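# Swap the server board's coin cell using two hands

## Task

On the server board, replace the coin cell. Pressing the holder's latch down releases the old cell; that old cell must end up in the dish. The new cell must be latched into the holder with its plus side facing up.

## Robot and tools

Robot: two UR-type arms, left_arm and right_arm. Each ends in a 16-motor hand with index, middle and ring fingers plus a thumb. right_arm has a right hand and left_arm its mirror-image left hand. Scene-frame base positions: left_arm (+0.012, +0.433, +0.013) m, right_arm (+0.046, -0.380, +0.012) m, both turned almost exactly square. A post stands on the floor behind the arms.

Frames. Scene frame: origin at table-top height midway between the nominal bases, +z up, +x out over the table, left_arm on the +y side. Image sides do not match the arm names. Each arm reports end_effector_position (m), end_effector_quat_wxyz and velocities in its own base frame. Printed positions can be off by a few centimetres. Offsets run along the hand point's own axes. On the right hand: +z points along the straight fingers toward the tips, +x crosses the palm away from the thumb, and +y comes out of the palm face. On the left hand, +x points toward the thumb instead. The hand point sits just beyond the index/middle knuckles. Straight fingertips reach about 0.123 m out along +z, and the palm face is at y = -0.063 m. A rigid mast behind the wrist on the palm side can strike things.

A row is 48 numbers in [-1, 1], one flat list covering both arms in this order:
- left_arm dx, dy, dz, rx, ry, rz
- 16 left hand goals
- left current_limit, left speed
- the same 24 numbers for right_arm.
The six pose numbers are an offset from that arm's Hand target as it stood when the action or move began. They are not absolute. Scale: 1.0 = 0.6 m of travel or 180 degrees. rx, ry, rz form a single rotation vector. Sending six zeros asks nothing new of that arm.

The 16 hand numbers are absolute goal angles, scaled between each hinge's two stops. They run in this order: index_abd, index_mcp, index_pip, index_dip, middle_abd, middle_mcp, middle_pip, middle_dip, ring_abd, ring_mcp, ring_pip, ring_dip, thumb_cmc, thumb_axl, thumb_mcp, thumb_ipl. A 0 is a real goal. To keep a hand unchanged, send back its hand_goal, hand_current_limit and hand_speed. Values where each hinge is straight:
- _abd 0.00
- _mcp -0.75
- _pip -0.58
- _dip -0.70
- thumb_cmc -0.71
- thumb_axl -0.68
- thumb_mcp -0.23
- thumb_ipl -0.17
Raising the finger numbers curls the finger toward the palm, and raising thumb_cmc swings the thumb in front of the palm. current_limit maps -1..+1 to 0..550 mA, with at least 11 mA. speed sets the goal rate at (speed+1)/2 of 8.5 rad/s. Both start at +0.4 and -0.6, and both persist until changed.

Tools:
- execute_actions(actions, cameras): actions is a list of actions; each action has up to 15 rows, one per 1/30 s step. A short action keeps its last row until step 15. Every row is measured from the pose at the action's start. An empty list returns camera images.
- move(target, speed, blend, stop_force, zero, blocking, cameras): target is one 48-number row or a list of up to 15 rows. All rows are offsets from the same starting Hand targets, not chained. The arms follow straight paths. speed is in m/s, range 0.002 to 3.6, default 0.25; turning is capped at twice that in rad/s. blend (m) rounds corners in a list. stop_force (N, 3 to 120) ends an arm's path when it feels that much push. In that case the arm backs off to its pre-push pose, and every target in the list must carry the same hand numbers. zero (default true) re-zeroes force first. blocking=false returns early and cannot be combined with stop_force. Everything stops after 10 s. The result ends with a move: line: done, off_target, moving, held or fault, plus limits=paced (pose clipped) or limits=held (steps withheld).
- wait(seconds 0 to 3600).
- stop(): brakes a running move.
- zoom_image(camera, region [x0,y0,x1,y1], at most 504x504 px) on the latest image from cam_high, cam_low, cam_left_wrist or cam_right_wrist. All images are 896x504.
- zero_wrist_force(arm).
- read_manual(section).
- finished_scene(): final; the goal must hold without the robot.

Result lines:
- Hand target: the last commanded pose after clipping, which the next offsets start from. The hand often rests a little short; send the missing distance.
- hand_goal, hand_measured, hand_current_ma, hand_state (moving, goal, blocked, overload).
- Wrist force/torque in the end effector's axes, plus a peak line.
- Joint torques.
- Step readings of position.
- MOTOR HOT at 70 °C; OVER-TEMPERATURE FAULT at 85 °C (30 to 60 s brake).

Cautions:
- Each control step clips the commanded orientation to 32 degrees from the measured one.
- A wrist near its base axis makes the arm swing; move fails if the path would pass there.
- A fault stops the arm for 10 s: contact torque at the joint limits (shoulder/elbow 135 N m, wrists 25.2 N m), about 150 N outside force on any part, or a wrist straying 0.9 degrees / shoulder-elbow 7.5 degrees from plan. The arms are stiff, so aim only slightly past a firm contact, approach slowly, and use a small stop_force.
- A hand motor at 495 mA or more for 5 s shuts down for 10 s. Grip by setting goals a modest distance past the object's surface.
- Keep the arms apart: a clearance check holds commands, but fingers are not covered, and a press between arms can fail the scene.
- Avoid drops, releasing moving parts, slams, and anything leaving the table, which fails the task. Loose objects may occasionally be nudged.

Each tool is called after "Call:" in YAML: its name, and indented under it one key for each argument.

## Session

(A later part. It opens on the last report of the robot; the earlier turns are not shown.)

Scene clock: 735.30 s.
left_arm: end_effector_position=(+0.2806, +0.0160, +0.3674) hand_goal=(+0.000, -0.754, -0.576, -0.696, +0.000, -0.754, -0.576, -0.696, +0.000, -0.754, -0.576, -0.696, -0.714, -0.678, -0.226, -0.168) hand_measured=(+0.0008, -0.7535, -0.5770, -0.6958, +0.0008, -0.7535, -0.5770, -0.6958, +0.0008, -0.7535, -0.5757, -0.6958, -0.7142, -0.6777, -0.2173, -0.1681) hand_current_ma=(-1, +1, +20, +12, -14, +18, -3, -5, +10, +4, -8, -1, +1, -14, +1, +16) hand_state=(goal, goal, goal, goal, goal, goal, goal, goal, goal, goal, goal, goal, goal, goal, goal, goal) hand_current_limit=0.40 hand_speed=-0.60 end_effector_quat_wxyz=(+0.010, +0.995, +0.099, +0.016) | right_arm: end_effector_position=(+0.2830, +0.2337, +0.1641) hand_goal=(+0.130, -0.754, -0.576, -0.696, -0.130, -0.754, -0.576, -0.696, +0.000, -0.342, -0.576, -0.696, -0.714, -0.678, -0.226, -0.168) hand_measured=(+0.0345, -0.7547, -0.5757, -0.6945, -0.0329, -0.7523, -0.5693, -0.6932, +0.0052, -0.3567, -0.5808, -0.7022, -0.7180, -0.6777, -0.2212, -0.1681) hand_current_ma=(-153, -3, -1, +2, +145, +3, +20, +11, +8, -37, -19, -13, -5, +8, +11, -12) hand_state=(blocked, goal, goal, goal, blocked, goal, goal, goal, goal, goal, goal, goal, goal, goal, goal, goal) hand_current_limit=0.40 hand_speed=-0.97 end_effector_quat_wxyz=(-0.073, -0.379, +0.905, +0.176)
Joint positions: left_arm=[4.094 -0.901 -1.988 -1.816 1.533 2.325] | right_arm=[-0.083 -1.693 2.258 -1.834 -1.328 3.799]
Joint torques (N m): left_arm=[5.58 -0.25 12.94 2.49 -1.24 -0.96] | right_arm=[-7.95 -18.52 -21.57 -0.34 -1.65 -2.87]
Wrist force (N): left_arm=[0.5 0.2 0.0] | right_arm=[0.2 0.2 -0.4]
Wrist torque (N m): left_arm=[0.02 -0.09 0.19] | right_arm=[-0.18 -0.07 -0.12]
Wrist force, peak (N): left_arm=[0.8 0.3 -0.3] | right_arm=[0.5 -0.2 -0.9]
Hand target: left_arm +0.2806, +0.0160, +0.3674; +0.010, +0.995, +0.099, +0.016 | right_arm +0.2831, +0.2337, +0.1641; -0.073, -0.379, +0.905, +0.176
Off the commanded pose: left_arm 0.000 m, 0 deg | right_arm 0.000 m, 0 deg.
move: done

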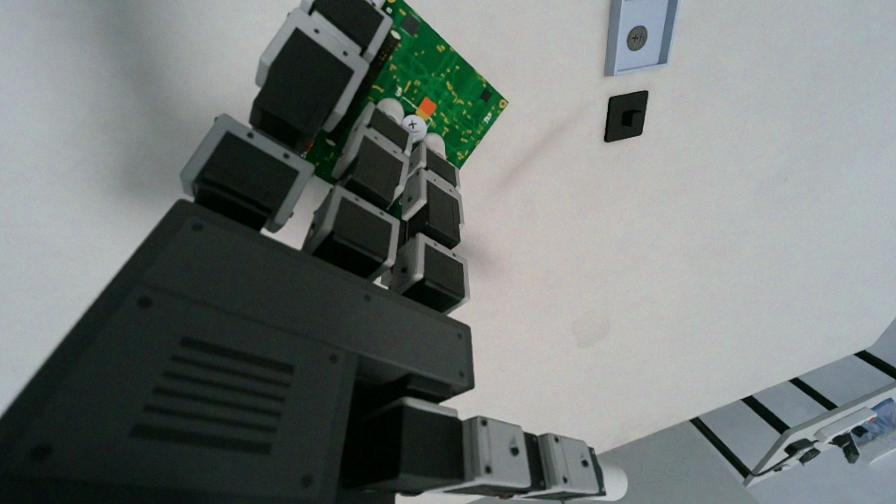

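Call:
move:
  target: [0,0,0,0,0,0, 0.000,-0.754,-0.576,-0.696,0.000,-0.754,-0.576,-0.696,0.000,-0.754,-0.576,-0.696,-0.714,-0.678,-0.226,-0.168,0.4,-0.6, 0,-0.005,0.0,0,0,0, 0.13,-0.754,-0.576,-0.696,-0.13,-0.754,-0.576,-0.696,0.000,-0.342,-0.576,-0.696,-0.714,-0.678,-0.226,-0.168,0.4,-0.97]
  speed: 0.005
  stop_force: 3
  cameras: ["cam_right_wrist","cam_low"]

Call:
zoom_image:
  camera: "cam_right_wrist"
  region: [370, 60, 470, 160]

Call:
zoom_image:
  camera: "cam_low"
  region: [455, 205, 495, 245]

Scene clock: 745.60 s.
left_arm: end_effector_position=(+0.2806, +0.0160, +0.3674) hand_goal=(+0.000, -0.754, -0.576, -0.696, +0.000, -0.754, -0.576, -0.696, +0.000, -0.754, -0.576, -0.696, -0.714, -0.678, -0.226, -0.168) hand_measured=(-0.0007, -0.7535, -0.5770, -0.6958, +0.0008, -0.7535, -0.5770, -0.6958, -0.0007, -0.7535, -0.5770, -0.6958, -0.7142, -0.6777, -0.2173, -0.1681) hand_current_ma=(-5, +16, +13, +10, +2, +5, -6, -6, -2, +8, -12, -2, +9, -5, +15, +12) hand_state=(goal, goal, goal, goal, goal, goal, goal, goal, goal, goal, goal, goal, goal, goal, goal, goal) hand_current_limit=0.40 hand_speed=-0.60 end_effector_quat_wxyz=(+0.010, +0.995, +0.099, +0.016) | right_arm: end_effector_position=(+0.2851, +0.2317, +0.1629) hand_goal=(+0.130, -0.754, -0.576, -0.696, -0.130, -0.754, -0.576, -0.696, +0.000, -0.342, -0.576, -0.696, -0.714, -0.678, -0.226, -0.168) hand_measured=(+0.0330, -0.7450, -0.5680, -0.6945, -0.0329, -0.7378, -0.5667, -0.6920, +0.0037, -0.3555, -0.5808, -0.7009, -0.7180, -0.6777, -0.2212, -0.1672) hand_current_ma=(-144, +13, +6, -7, +126, +39, +20, +1, -13, -29, -8, -8, -14, +24, +10, -9) hand_state=(blocked, goal, goal, goal, blocked, goal, goal, goal, goal, goal, goal, goal, goal, goal, goal, goal) hand_current_limit=0.40 hand_speed=-0.97 end_effector_quat_wxyz=(-0.073, -0.379, +0.905, +0.176)
Joint positions: left_arm=[4.094 -0.901 -1.988 -1.816 1.533 2.325] | right_arm=[-0.088 -1.688 2.256 -1.837 -1.329 3.795]
Joint torques (N m): left_arm=[5.38 -0.21 13.18 2.48 -1.29 -1.22] | right_arm=[5.98 -22.8 -22.63 -1.73 -1.54 0.4]
Wrist force (N): left_arm=[0.5 0.0 -0.2] | right_arm=[0.0 1.5 0.3]
Wrist torque (N m): left_arm=[0.02 -0.10 0.20] | right_arm=[-0.25 -0.08 0.06]
Wrist force, peak (N): left_arm=[0.8 0.4 -0.4] | right_arm=[0.0 1.5 0.6]
Hand target: left_arm +0.2806, +0.0160, +0.3674; +0.010, +0.995, +0.099, +0.016 | right_arm +0.2850, +0.2317, +0.1630; -0.073, -0.379, +0.905, +0.176
Off the commanded pose: left_arm 0.000 m, 0 deg | right_arm 0.000 m, 0 deg.
move: done
Images, in order (width x height): cam_low 896x504, cam_right_wrist 896x504.

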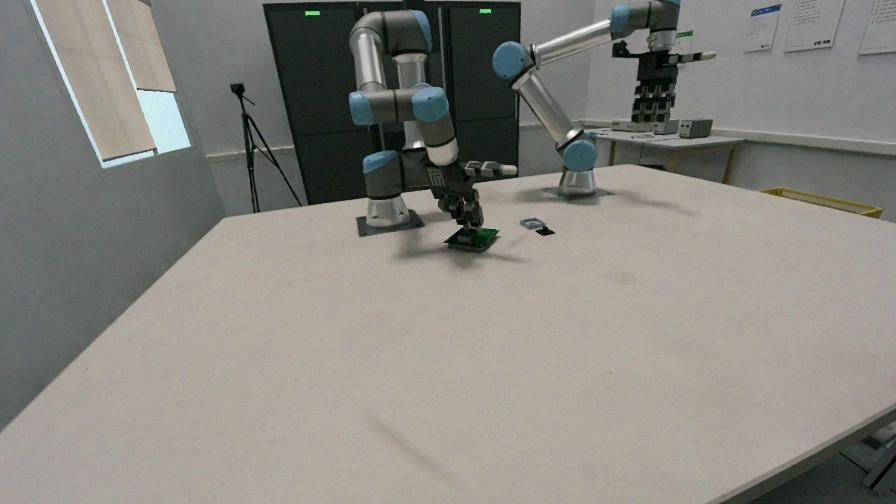

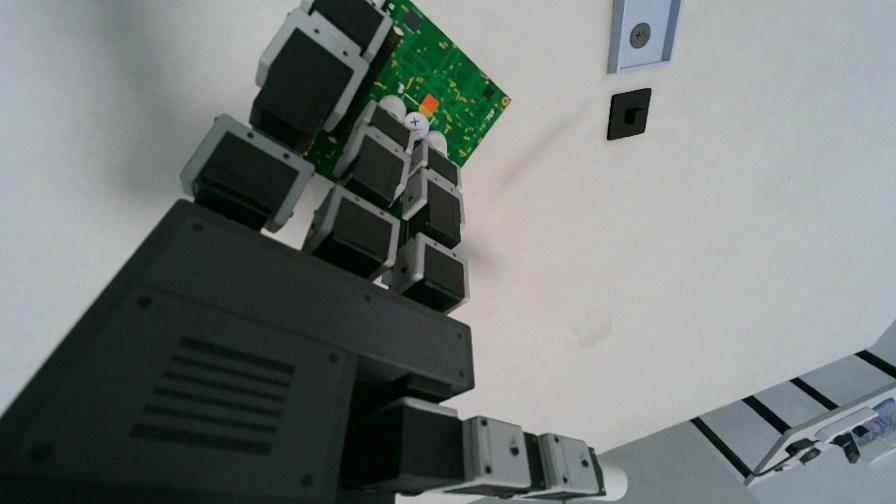

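Scaled by 5.040 from the camera's image (finer frame: 1280x720).

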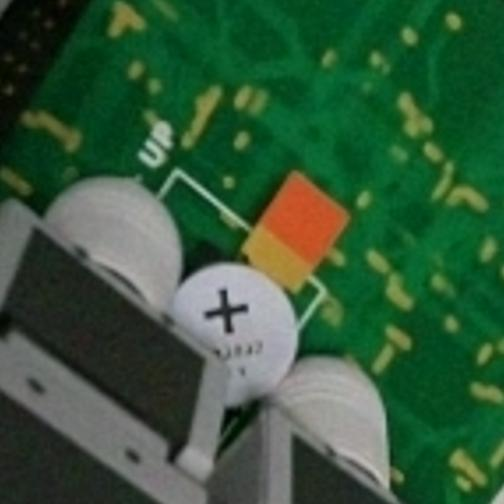

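Scaled by 12.600 from the camera's image (finer frame: 1280x720).

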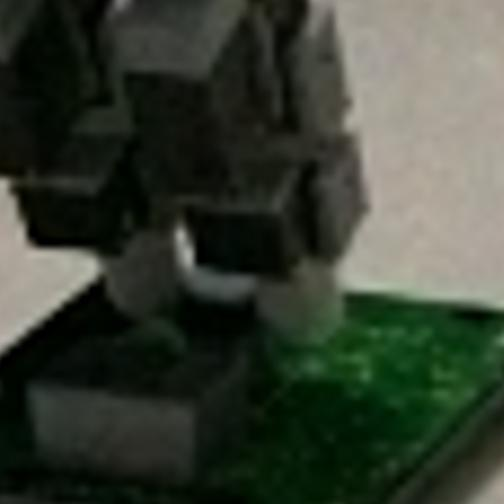

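Call:
move:
  target: [0,0,0,0,0,0, 0.000,-0.754,-0.576,-0.696,0.000,-0.754,-0.576,-0.696,0.000,-0.754,-0.576,-0.696,-0.714,-0.678,-0.226,-0.168,0.4,-0.6, 0,0.0258,0.0213,0.0444,0,0, 0.13,-0.754,-0.576,-0.696,-0.13,-0.754,-0.576,-0.696,0.000,-0.342,-0.576,-0.696,-0.714,-0.678,-0.226,-0.168,0.4,-0.97]
  speed: 0.01
  cameras: ["cam_right_wrist","cam_low"]

Call:
zoom_image:
  camera: "cam_right_wrist"
  region: [370, 60, 470, 160]

Call:
zoom_image:
  camera: "cam_low"
  region: [455, 205, 495, 245]

Scene clock: 861.90 s.
left_arm: end_effector_position=(+0.2806, +0.0160, +0.3674) hand_goal=(+0.000, -0.754, -0.576, -0.696, +0.000, -0.754, -0.576, -0.696, +0.000, -0.754, -0.576, -0.696, -0.714, -0.678, -0.226, -0.168) hand_measured=(-0.0007, -0.7535, -0.5770, -0.6958, -0.0007, -0.7535, -0.5770, -0.6958, +0.0008, -0.7535, -0.5770, -0.6958, -0.7142, -0.6767, -0.2183, -0.1681) hand_current_ma=(-9, +19, +17, -6, -11, +13, -6, -26, +6, +21, -15, +5, +12, +0, +0, +21) hand_state=(goal, goal, goal, goal, goal, goal, goal, goal, goal, goal, goal, goal, goal, goal, goal, goal) hand_current_limit=0.40 hand_speed=-0.60 end_effector_quat_wxyz=(+0.010, +0.995, +0.099, +0.016) | right_arm: end_effector_position=(+0.2714, +0.2452, +0.1569) hand_goal=(+0.130, -0.754, -0.576, -0.696, -0.130, -0.754, -0.576, -0.696, +0.000, -0.342, -0.576, -0.696, -0.714, -0.678, -0.226, -0.168) hand_measured=(+0.0345, -0.7523, -0.5680, -0.6945, -0.0329, -0.7450, -0.5667, -0.6932, +0.0037, -0.3567, -0.5808, -0.7009, -0.7180, -0.6777, -0.2212, -0.1681) hand_current_ma=(-151, +12, +0, +5, +133, +12, +27, +4, -12, -36, -30, -9, -3, +16, +8, -6) hand_state=(blocked, goal, goal, goal, blocked, goal, goal, goal, goal, goal, goal, goal, goal, goal, goal, goal) hand_current_limit=0.40 hand_speed=-0.97 end_effector_quat_wxyz=(-0.047, -0.383, +0.916, +0.113)
Joint positions: left_arm=[4.094 -0.901 -1.988 -1.816 1.533 2.325] | right_arm=[-0.004 -1.761 2.306 -1.94 -1.4 3.901]
Joint torques (N m): left_arm=[5.37 -0.37 12.92 2.45 -1.13 -1.36] | right_arm=[-0.58 -13.98 -17.02 -2.16 -1.17 0.79]
Wrist force (N): left_arm=[0.6 0.6 -0.3] | right_arm=[-0.2 0.1 0.0]
Wrist torque (N m): left_arm=[0.11 -0.12 0.20] | right_arm=[-0.15 -0.08 -0.13]
Wrist force, peak (N): left_arm=[0.6 0.5 -0.7] | right_arm=[0.2 1.7 0.3]
Hand target: left_arm +0.2806, +0.0160, +0.3674; +0.010, +0.995, +0.099, +0.016 | right_arm +0.2714, +0.2452, +0.1569; -0.047, -0.383, +0.916, +0.113
Off the commanded pose: left_arm 0.000 m, 0 deg | right_arm 0.000 m, 0 deg.
move: done
Images, in order (width x height): cam_low 896x504, cam_right_wrist 896x504.

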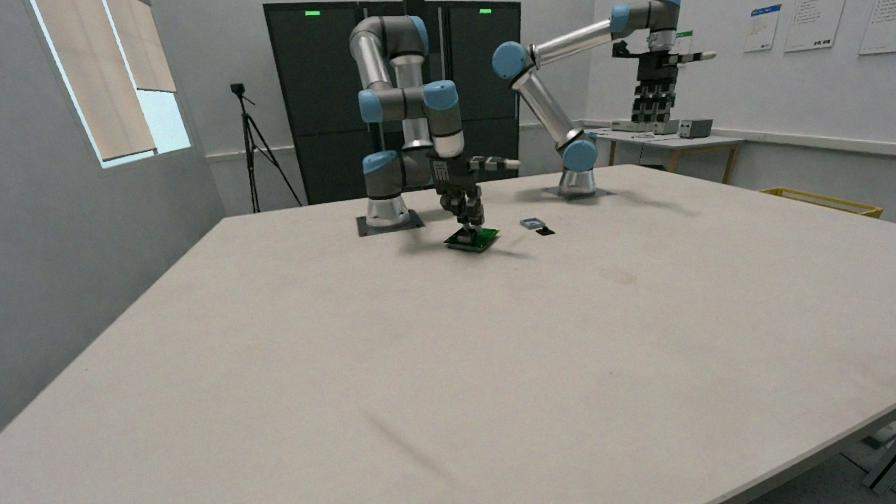

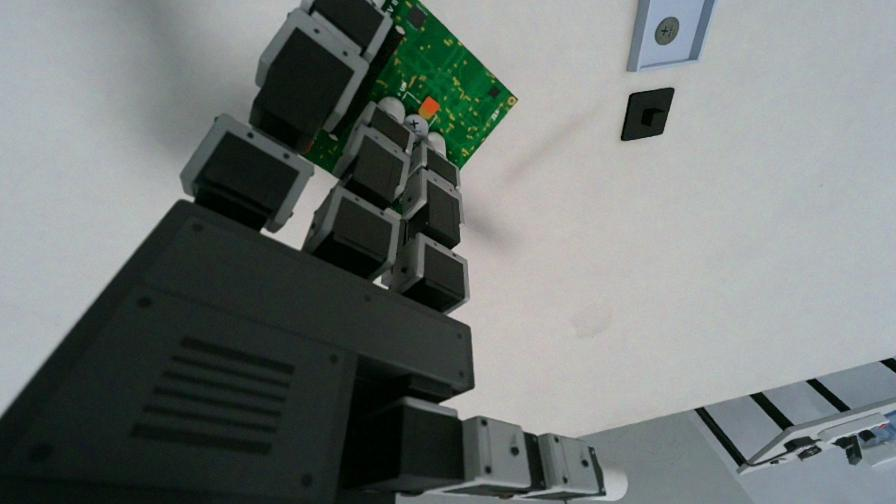

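Scaled by 5.040 from the camera's image (finer frame: 1280x720).

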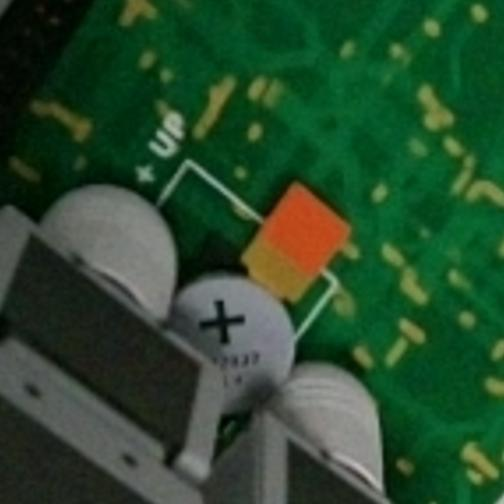

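Scaled by 12.600 from the camera's image (finer frame: 1280x720).

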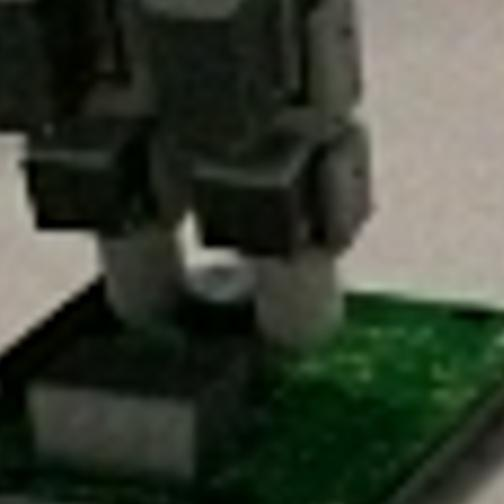

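Call:
move:
  target: [0,0,0,0,0,0, 0.000,-0.754,-0.576,-0.696,0.000,-0.754,-0.576,-0.696,0.000,-0.754,-0.576,-0.696,-0.714,-0.678,-0.226,-0.168,0.4,-0.6, 0,-0.0045,0.0012,0,0,0, 0.13,-0.754,-0.576,-0.696,-0.13,-0.754,-0.576,-0.696,0.000,-0.342,-0.576,-0.696,-0.714,-0.678,-0.226,-0.168,0.4,-0.97]
  speed: 0.005
  cameras: ["cam_right_wrist","cam_low"]

Call:
zoom_image:
  camera: "cam_right_wrist"
  region: [370, 60, 470, 160]

Call:
zoom_image:
  camera: "cam_low"
  region: [455, 205, 495, 245]

Scene clock: 871.50 s.
left_arm: end_effector_position=(+0.2806, +0.0160, +0.3674) hand_goal=(+0.000, -0.754, -0.576, -0.696, +0.000, -0.754, -0.576, -0.696, +0.000, -0.754, -0.576, -0.696, -0.714, -0.678, -0.226, -0.168) hand_measured=(-0.0007, -0.7535, -0.5770, -0.6958, +0.0008, -0.7535, -0.5770, -0.6958, +0.0008, -0.7523, -0.5770, -0.6958, -0.7142, -0.6767, -0.2173, -0.1681) hand_current_ma=(-17, +10, +13, +14, +5, +12, -21, +9, -11, -11, -4, -9, +4, -10, +4, +1) hand_state=(goal, goal, goal, goal, goal, goal, goal, goal, goal, goal, goal, goal, goal, goal, goal, goal) hand_current_limit=0.40 hand_speed=-0.60 end_effector_quat_wxyz=(+0.010, +0.995, +0.099, +0.016) | right_arm: end_effector_position=(+0.2732, +0.2434, +0.1555) hand_goal=(+0.130, -0.754, -0.576, -0.696, -0.130, -0.754, -0.576, -0.696, +0.000, -0.342, -0.576, -0.696, -0.714, -0.678, -0.226, -0.168) hand_measured=(+0.0403, -0.7486, -0.5693, -0.6945, -0.0402, -0.7462, -0.5680, -0.6920, +0.0037, -0.3567, -0.5808, -0.7022, -0.7180, -0.6777, -0.2212, -0.1672) hand_current_ma=(-128, +17, +6, +11, +127, +14, +24, +15, +6, -27, -26, -8, -14, -1, +18, -14) hand_state=(blocked, goal, goal, goal, blocked, goal, goal, goal, goal, goal, goal, goal, goal, goal, goal, goal) hand_current_limit=0.40 hand_speed=-0.97 end_effector_quat_wxyz=(-0.047, -0.383, +0.916, +0.113)
Joint positions: left_arm=[4.094 -0.901 -1.988 -1.816 1.533 2.325] | right_arm=[-0.009 -1.756 2.306 -1.944 -1.401 3.896]
Joint torques (N m): left_arm=[4.96 0.03 13.49 2.33 -1.1 -1.42] | right_arm=[-1.69 -13.45 -27.48 -3.07 -2.03 -1.96]
Wrist force (N): left_arm=[0.4 0.3 -0.1] | right_arm=[0.0 0.3 0.7]
Wrist torque (N m): left_arm=[0.05 -0.10 0.18] | right_arm=[-0.23 -0.08 0.07]
Wrist force, peak (N): left_arm=[0.8 0.1 -0.5] | right_arm=[0.2 0.4 0.9]
Hand target: left_arm +0.2806, +0.0160, +0.3674; +0.010, +0.995, +0.099, +0.016 | right_arm +0.2731, +0.2435, +0.1556; -0.047, -0.383, +0.916, +0.113
Off the commanded pose: left_arm 0.000 m, 0 deg | right_arm 0.000 m, 0 deg.
move: done
Images, in order (width x height): cam_low 896x504, cam_right_wrist 896x504.

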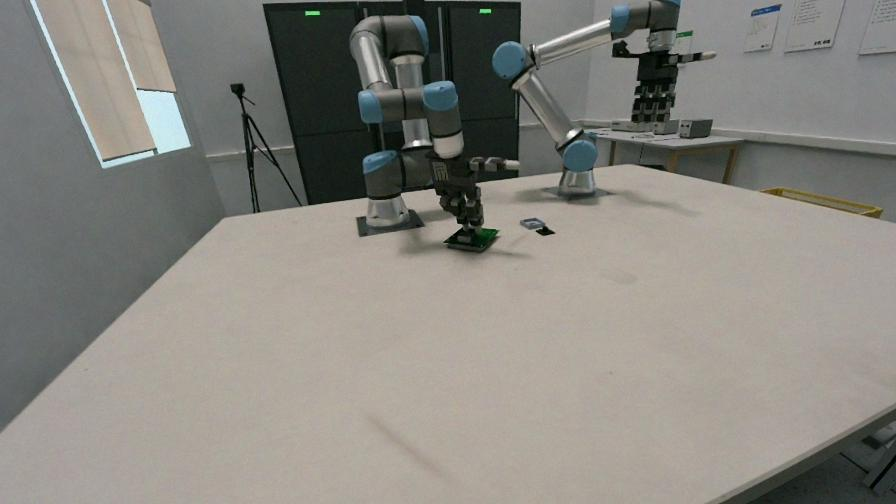

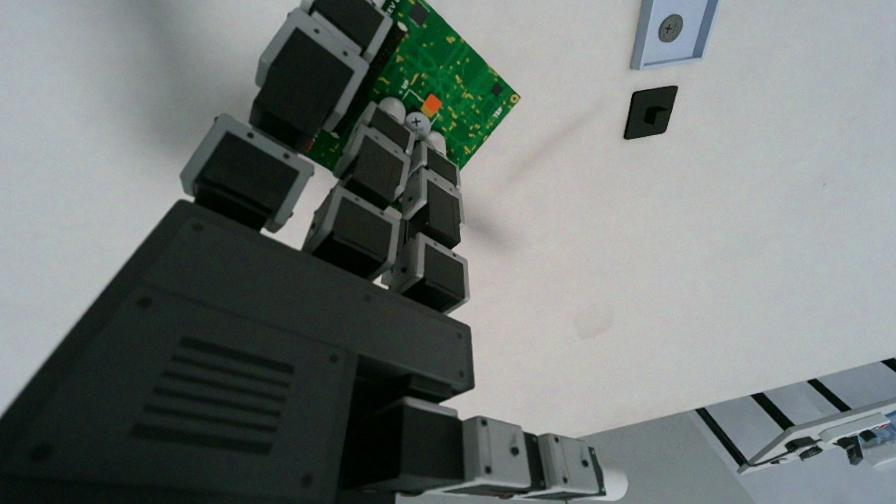

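Scaled by 5.040 from the camera's image (finer frame: 1280x720).

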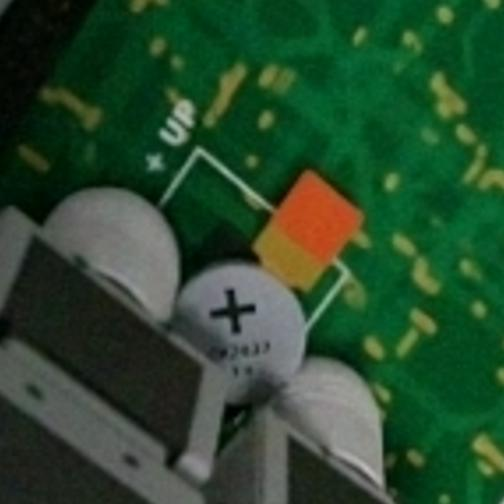

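Scaled by 12.600 from the camera's image (finer frame: 1280x720).

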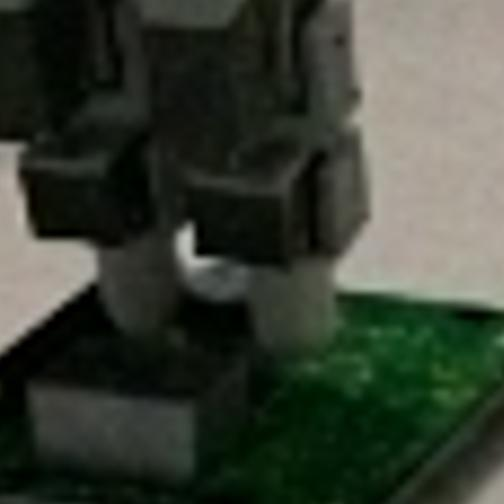

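Call:
move:
  target: [0,0,0,0,0,0, 0.000,-0.754,-0.576,-0.696,0.000,-0.754,-0.576,-0.696,0.000,-0.754,-0.576,-0.696,-0.714,-0.678,-0.226,-0.168,0.4,-0.6, 0,0,0,0,0,0, -0.01,-0.754,-0.576,-0.696,0.01,-0.754,-0.576,-0.696,0.000,-0.342,-0.576,-0.696,-0.714,-0.678,-0.226,-0.168,0.4,-0.98]
  speed: 0.005

Call:
wait:
  seconds: 2
  cameras: ["cam_right_wrist","cam_low"]

Call:
zoom_image:
  camera: "cam_right_wrist"
  region: [370, 60, 470, 160]

Call:
zoom_image:
  camera: "cam_low"
  region: [455, 205, 495, 245]

Scene clock: 881.70 s.
left_arm: end_effector_position=(+0.2806, +0.0160, +0.3674) hand_goal=(+0.000, -0.754, -0.576, -0.696, +0.000, -0.754, -0.576, -0.696, +0.000, -0.754, -0.576, -0.696, -0.714, -0.678, -0.226, -0.168) hand_measured=(+0.0008, -0.7523, -0.5770, -0.6958, -0.0007, -0.7535, -0.5770, -0.6958, -0.0007, -0.7535, -0.5770, -0.6958, -0.7142, -0.6777, -0.2173, -0.1672) hand_current_ma=(-10, +5, +16, +12, +8, +4, +7, -3, -11, -1, -6, -4, +2, -5, -8, +15) hand_state=(goal, goal, goal, goal, goal, goal, goal, goal, goal, goal, goal, goal, goal, goal, goal, goal) hand_current_limit=0.40 hand_speed=-0.60 end_effector_quat_wxyz=(+0.010, +0.995, +0.099, +0.016) | right_arm: end_effector_position=(+0.2731, +0.2435, +0.1556) hand_goal=(-0.010, -0.754, -0.576, -0.696, +0.010, -0.754, -0.576, -0.696, +0.000, -0.342, -0.576, -0.696, -0.714, -0.678, -0.226, -0.168) hand_measured=(+0.0403, -0.7486, -0.5693, -0.6945, -0.0388, -0.7462, -0.5667, -0.6920, +0.0037, -0.3567, -0.5808, -0.7009, -0.7180, -0.6777, -0.2212, -0.1672) hand_current_ma=(-94, +13, +7, +1, +74, +6, +40, +1, -4, -21, -25, -1, -3, +8, +29, +1) hand_state=(moving, goal, goal, goal, moving, goal, goal, goal, goal, goal, goal, goal, goal, goal, goal, goal) hand_current_limit=0.40 hand_speed=-0.98 end_effector_quat_wxyz=(-0.047, -0.383, +0.916, +0.113)
Joint positions: left_arm=[4.094 -0.901 -1.988 -1.816 1.533 2.325] | right_arm=[-0.009 -1.756 2.306 -1.944 -1.401 3.896]
Joint torques (N m): left_arm=[5.27 -0.97 12.99 2.47 -1.18 -1.39] | right_arm=[10.46 -22.66 -25.83 -0.51 2.72 2.19]
Wrist force (N): left_arm=[0.2 -0.1 0.0] | right_arm=[0.1 0.3 0.8]
Wrist torque (N m): left_arm=[0.00 -0.06 0.18] | right_arm=[-0.25 -0.09 0.08]
Wrist force, peak (N): left_arm=[0.9 0.4 -0.3] | right_arm=[0.0 0.7 0.9]
Hand target: left_arm +0.2806, +0.0160, +0.3674; +0.010, +0.995, +0.099, +0.016 | right_arm +0.2731, +0.2435, +0.1556; -0.047, -0.383, +0.916, +0.113
Off the commanded pose: left_arm 0.000 m, 0 deg | right_arm 0.000 m, 0 deg.
move: done

Scene clock: 883.70 s.
left_arm: end_effector_position=(+0.2806, +0.0160, +0.3674) hand_goal=(+0.000, -0.754, -0.576, -0.696, +0.000, -0.754, -0.576, -0.696, +0.000, -0.754, -0.576, -0.696, -0.714, -0.678, -0.226, -0.168) hand_measured=(-0.0007, -0.7535, -0.5770, -0.6958, -0.0007, -0.7535, -0.5770, -0.6971, +0.0008, -0.7535, -0.5770, -0.6958, -0.7142, -0.6777, -0.2173, -0.1672) hand_current_ma=(-1, +2, +5, -3, -3, +3, -4, +2, -17, +4, -5, -8, +9, -2, -13, +17) hand_state=(goal, goal, goal, goal, goal, goal, goal, goal, goal, goal, goal, goal, goal, goal, goal, goal) hand_current_limit=0.40 hand_speed=-0.60 end_effector_quat_wxyz=(+0.010, +0.995, +0.099, +0.016) | right_arm: end_effector_position=(+0.2731, +0.2435, +0.1556) hand_goal=(-0.010, -0.754, -0.576, -0.696, +0.010, -0.754, -0.576, -0.696, +0.000, -0.342, -0.576, -0.696, -0.714, -0.678, -0.226, -0.168) hand_measured=(+0.0023, -0.7535, -0.5705, -0.6958, -0.0007, -0.7523, -0.5757, -0.6958, +0.0037, -0.3567, -0.5808, -0.7009, -0.7180, -0.6777, -0.2222, -0.1672) hand_current_ma=(+7, +13, +3, -16, -7, +11, +13, +14, +5, -34, -23, +9, -13, +19, +23, -11) hand_state=(goal, goal, goal, goal, goal, goal, goal, goal, goal, goal, goal, goal, goal, goal, goal, goal) hand_current_limit=0.40 hand_speed=-0.98 end_effector_quat_wxyz=(-0.047, -0.383, +0.916, +0.113)
Joint positions: left_arm=[4.094 -0.901 -1.988 -1.816 1.533 2.325] | right_arm=[-0.009 -1.756 2.306 -1.944 -1.401 3.896]
Joint torques (N m): left_arm=[4.99 -0.43 13.39 2.5 -1.22 -1.42] | right_arm=[10.89 -21.75 -24.51 -0.55 3.23 2.28]
Wrist force (N): left_arm=[0.2 -0.1 -0.4] | right_arm=[0.1 0.0 0.7]
Wrist torque (N m): left_arm=[0.02 -0.08 0.18] | right_arm=[-0.20 -0.10 0.08]
Wrist force, peak (N): left_arm=[0.7 -0.2 -0.5] | right_arm=[0.2 0.3 1.0]
Hand target: left_arm +0.2806, +0.0160, +0.3674; +0.010, +0.995, +0.099, +0.016 | right_arm +0.2731, +0.2435, +0.1556; -0.047, -0.383, +0.916, +0.113
Off the commanded pose: left_arm 0.000 m, 0 deg | right_arm 0.000 m, 0 deg.
wait: 2.00 s; at rest by 0.17 s
Images, in order (width x height): cam_low 896x504, cam_right_wrist 896x504.

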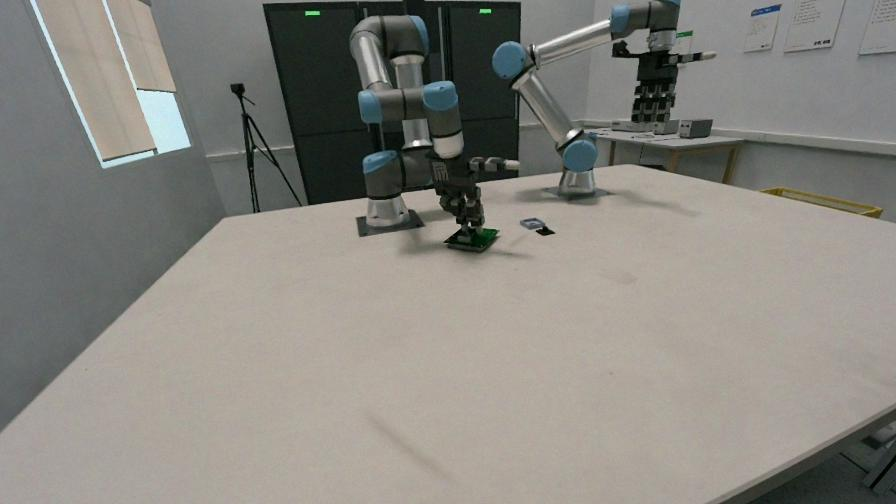

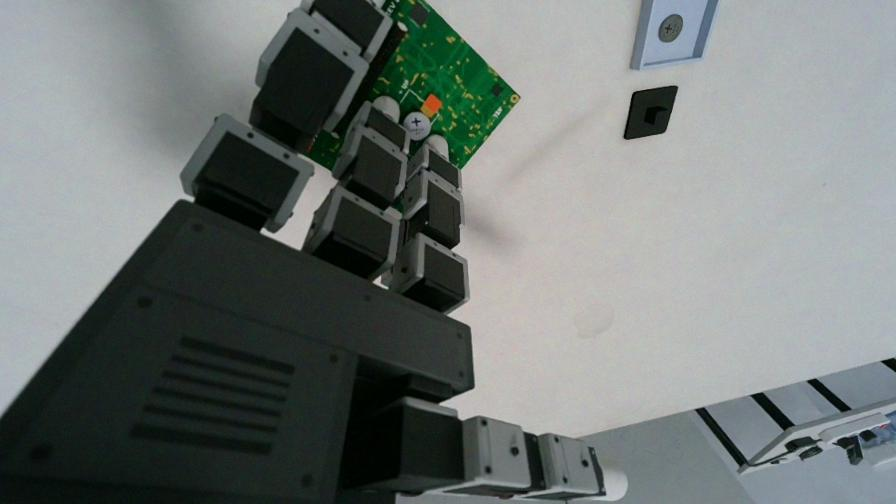

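Scaled by 5.040 from the camera's image (finer frame: 1280x720).

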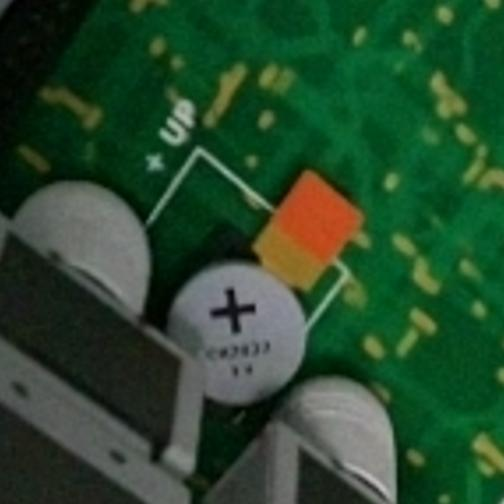

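Scaled by 12.600 from the camera's image (finer frame: 1280x720).

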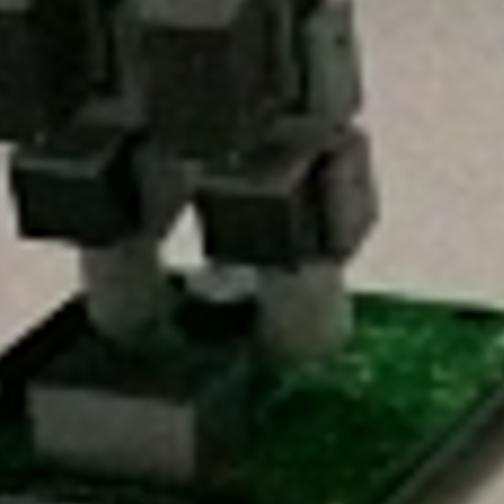

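Call:
move:
  target: [0,0,0,0,0,0, 0.000,-0.754,-0.576,-0.696,0.000,-0.754,-0.576,-0.696,0.000,-0.754,-0.576,-0.696,-0.714,-0.678,-0.226,-0.168,0.4,-0.6, 0,0,-0.05,0,0,0, -0.03,-0.754,-0.576,-0.696,0.03,-0.754,-0.576,-0.696,0.000,-0.342,-0.576,-0.696,-0.714,-0.678,-0.226,-0.168,0.4,-0.9]
  speed: 0.04
  cameras: ["cam_right_wrist","cam_low"]

Call:
zoom_image:
  camera: "cam_right_wrist"
  region: [370, 60, 470, 160]

Call:
zoom_image:
  camera: "cam_low"
  region: [455, 205, 495, 245]

Scene clock: 890.03 s.
left_arm: end_effector_position=(+0.2806, +0.0160, +0.3674) hand_goal=(+0.000, -0.754, -0.576, -0.696, +0.000, -0.754, -0.576, -0.696, +0.000, -0.754, -0.576, -0.696, -0.714, -0.678, -0.226, -0.168) hand_measured=(-0.0007, -0.7535, -0.5770, -0.6958, -0.0007, -0.7535, -0.5770, -0.6958, -0.0007, -0.7523, -0.5770, -0.6958, -0.7142, -0.6777, -0.2173, -0.1681) hand_current_ma=(+1, +9, -7, +0, +6, +4, -6, +4, -9, +11, -15, -9, +11, -1, +8, +0) hand_state=(goal, goal, goal, goal, goal, goal, goal, goal, goal, goal, goal, goal, goal, goal, goal, goal) hand_current_limit=0.40 hand_speed=-0.60 end_effector_quat_wxyz=(+0.010, +0.995, +0.099, +0.016) | right_arm: end_effector_position=(+0.2784, +0.2383, +0.1847) hand_goal=(-0.030, -0.754, -0.576, -0.696, +0.030, -0.754, -0.576, -0.696, +0.000, -0.342, -0.576, -0.696, -0.714, -0.678, -0.226, -0.168) hand_measured=(-0.0197, -0.7535, -0.5705, -0.6945, +0.0198, -0.7535, -0.5757, -0.6958, +0.0052, -0.3567, -0.5808, -0.7009, -0.7192, -0.6767, -0.2212, -0.1681) hand_current_ma=(+12, +2, +8, -6, -4, +9, +8, -3, +4, -27, -25, +1, +5, +21, +10, +3) hand_state=(goal, goal, goal, goal, goal, goal, goal, goal, goal, goal, goal, goal, goal, goal, goal, goal) hand_current_limit=0.40 hand_speed=-0.90 end_effector_quat_wxyz=(-0.047, -0.383, +0.916, +0.113)
Joint positions: left_arm=[4.094 -0.901 -1.988 -1.816 1.533 2.325] | right_arm=[-0.023 -1.79 2.246 -1.847 -1.403 3.882]
Joint torques (N m): left_arm=[4.75 -0.24 13.04 2.41 -1.19 -1.4] | right_arm=[9.16 -5.26 -14.71 -3.75 -1.62 0.69]
Wrist force (N): left_arm=[0.4 0.1 -0.2] | right_arm=[0.1 -0.1 0.6]
Wrist torque (N m): left_arm=[0.04 -0.10 0.18] | right_arm=[-0.21 -0.09 0.08]
Wrist force, peak (N): left_arm=[0.9 0.4 -0.2] | right_arm=[-0.1 -0.1 1.3]
Hand target: left_arm +0.2806, +0.0160, +0.3674; +0.010, +0.995, +0.099, +0.016 | right_arm +0.2783, +0.2384, +0.1847; -0.047, -0.383, +0.916, +0.113
Off the commanded pose: left_arm 0.000 m, 0 deg | right_arm 0.000 m, 0 deg.
move: done
Images, in order (width x height): cam_low 896x504, cam_right_wrist 896x504.

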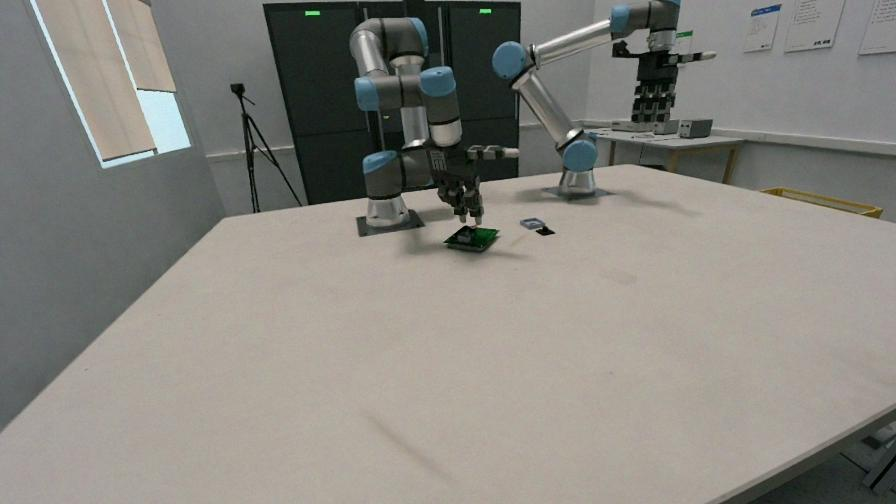

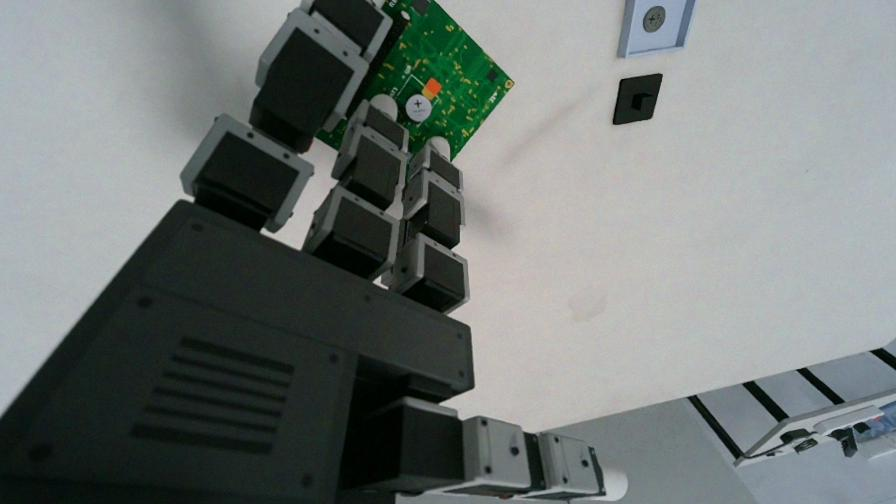

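Scaled by 5.040 from the camera's image (finer frame: 1280x720).

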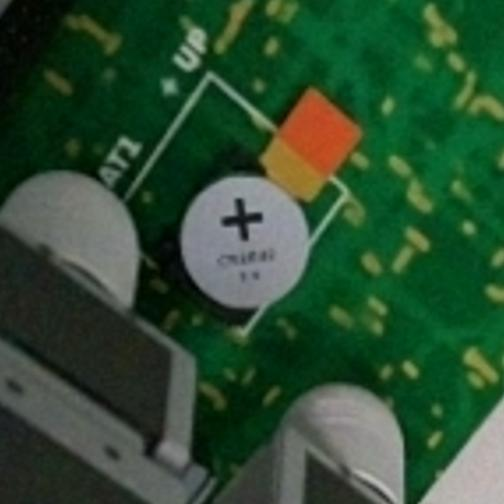

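Scaled by 12.600 from the camera's image (finer frame: 1280x720).

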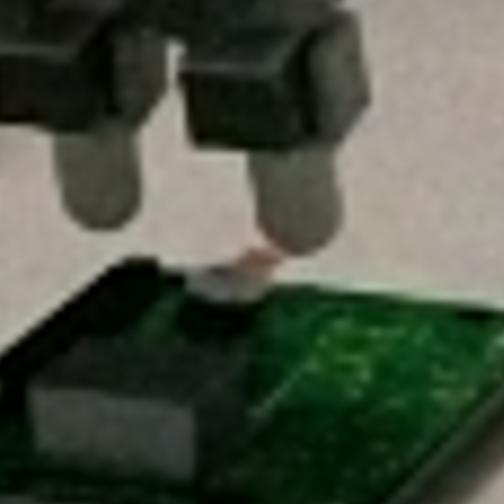

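Call:
move:
  target: [0,0,0,0,0,0, 0.000,-0.754,-0.576,-0.696,0.000,-0.754,-0.576,-0.696,0.000,-0.754,-0.576,-0.696,-0.714,-0.678,-0.226,-0.168,0.4,-0.6, -0.12,0,-0.06,0.0778,0,0, -0.03,-0.754,-0.576,-0.696,0.03,-0.754,-0.576,-0.696,0.000,-0.342,-0.576,-0.696,-0.714,-0.678,-0.226,-0.168,0.4,-0.9]
  speed: 0.15
  cameras: ["cam_right_wrist","cam_low","cam_high"]

Call:
zoom_image:
  camera: "cam_right_wrist"
  region: [350, 60, 450, 160]

Call:
zoom_image:
  camera: "cam_low"
  region: [455, 215, 495, 245]

Call:
zoom_image:
  camera: "cam_high"
  region: [375, 250, 425, 300]

Scene clock: 923.87 s.
left_arm: end_effector_position=(+0.2806, +0.0160, +0.3674) hand_goal=(+0.000, -0.754, -0.576, -0.696, +0.000, -0.754, -0.576, -0.696, +0.000, -0.754, -0.576, -0.696, -0.714, -0.678, -0.226, -0.168) hand_measured=(+0.0008, -0.7523, -0.5770, -0.6971, -0.0007, -0.7535, -0.5770, -0.6958, -0.0007, -0.7535, -0.5770, -0.6958, -0.7142, -0.6777, -0.2173, -0.1681) hand_current_ma=(-16, +6, +6, +10, -7, -3, -3, -1, +0, +6, -9, -25, +2, -11, -21, +14) hand_state=(goal, goal, goal, goal, goal, goal, goal, goal, goal, goal, goal, goal, goal, goal, goal, goal) hand_current_limit=0.40 hand_speed=-0.60 end_effector_quat_wxyz=(+0.010, +0.995, +0.099, +0.016) | right_arm: end_effector_position=(+0.3350, +0.2835, +0.2196) hand_goal=(-0.030, -0.754, -0.576, -0.696, +0.030, -0.754, -0.576, -0.696, +0.000, -0.342, -0.576, -0.696, -0.714, -0.678, -0.226, -0.168) hand_measured=(-0.0197, -0.7486, -0.5693, -0.6945, +0.0198, -0.7474, -0.5680, -0.6945, +0.0008, -0.3555, -0.5808, -0.7009, -0.7180, -0.6777, -0.2212, -0.1672) hand_current_ma=(+6, -2, +3, -6, -16, +15, +40, +14, +1, -28, -12, -14, -7, +13, +9, -13) hand_state=(goal, goal, goal, goal, goal, goal, goal, goal, goal, goal, goal, goal, goal, goal, goal, goal) hand_current_limit=0.40 hand_speed=-0.90 end_effector_quat_wxyz=(+0.000, -0.386, +0.922, +0.000)
Joint positions: left_arm=[4.094 -0.901 -1.988 -1.816 1.533 2.325] | right_arm=[0.187 -1.704 2.055 -1.921 -1.57 4.107]
Joint torques (N m): left_arm=[4.65 -0.48 13.31 2.36 -1.11 -1.59] | right_arm=[5.52 -21.17 -26.53 -0.89 1.73 -0.88]
Wrist force (N): left_arm=[0.5 0.0 -0.2] | right_arm=[0.4 0.2 0.6]
Wrist torque (N m): left_arm=[0.02 -0.11 0.20] | right_arm=[-0.06 -0.14 0.15]
Wrist force, peak (N): left_arm=[1.2 0.1 -0.5] | right_arm=[0.9 -0.2 1.6]
Hand target: left_arm +0.2806, +0.0160, +0.3674; +0.010, +0.995, +0.099, +0.016 | right_arm +0.3351, +0.2835, +0.2196; +0.000, -0.386, +0.922, +0.000
Off the commanded pose: left_arm 0.000 m, 0 deg | right_arm 0.000 m, 0 deg.
move: done
Images, in order (width x height): cam_high 896x504, cam_low 896x504, cam_right_wrist 896x504.

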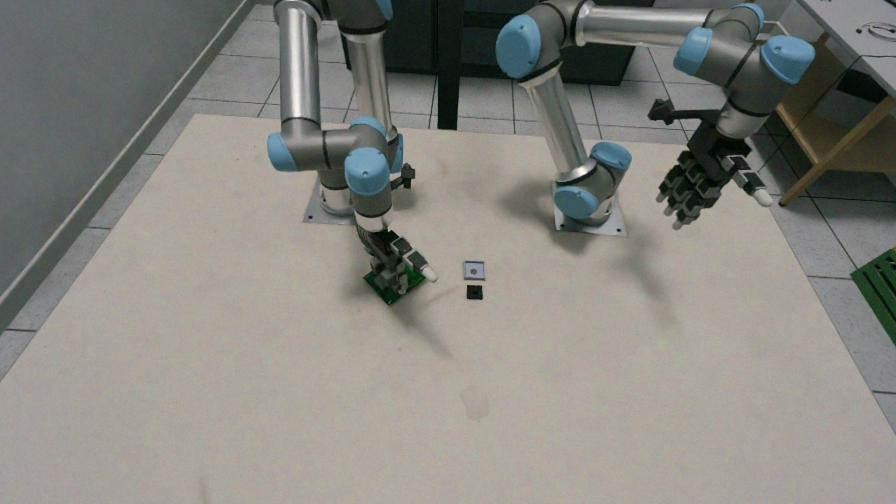

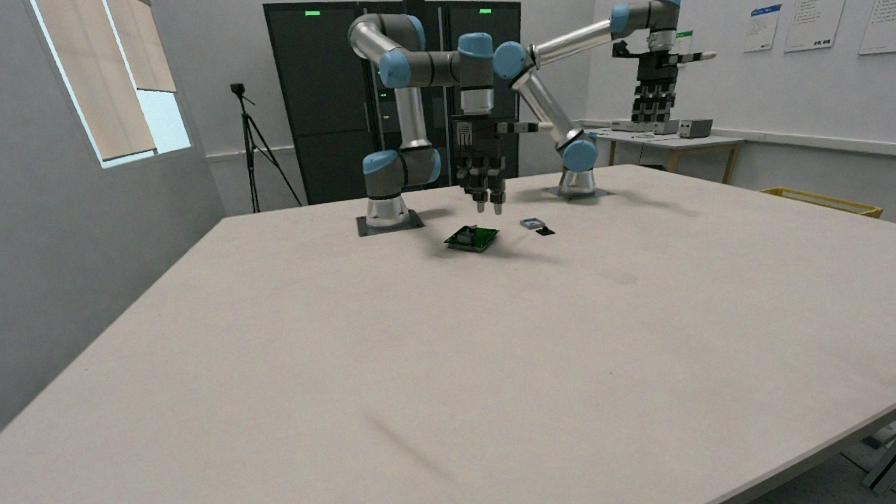

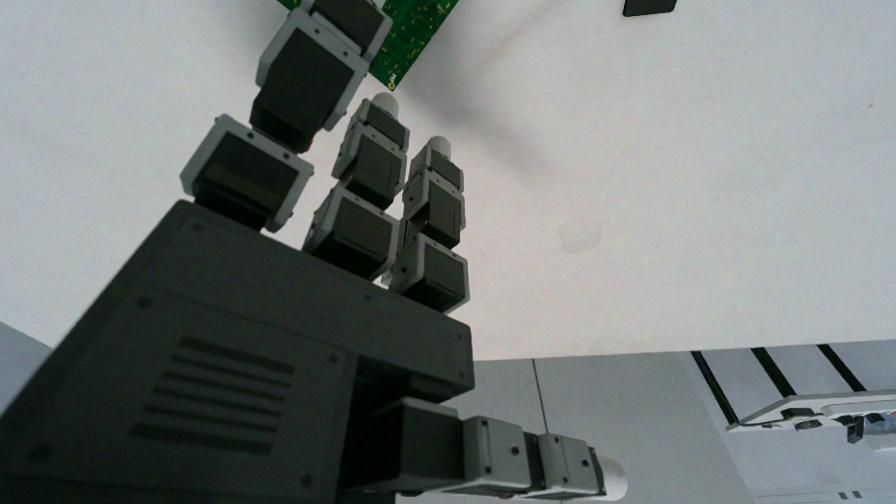

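Scaled by 5.040 from the camera's image (finer frame: 1280x720).

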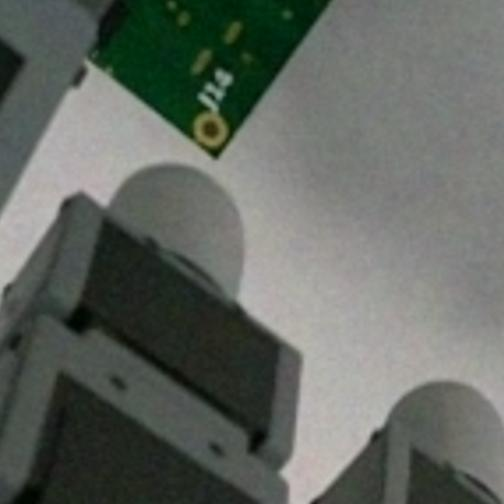

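Scaled by 12.600 from the camera's image (finer frame: 1280x720).

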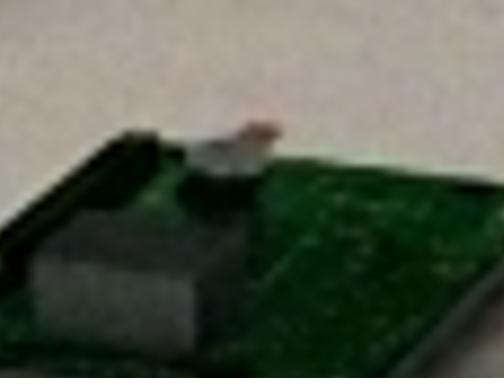

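Scaled by 10.080 from the camera's image (finer frame: 1280x720).

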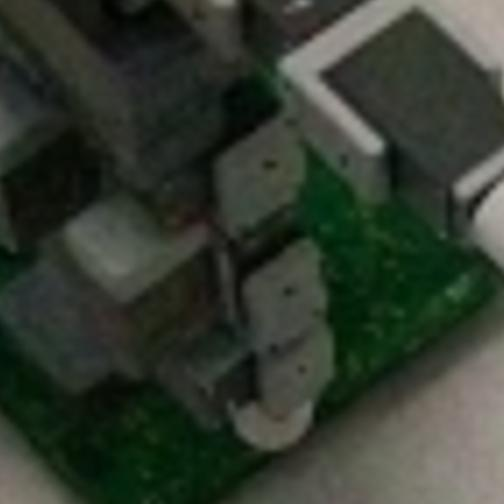

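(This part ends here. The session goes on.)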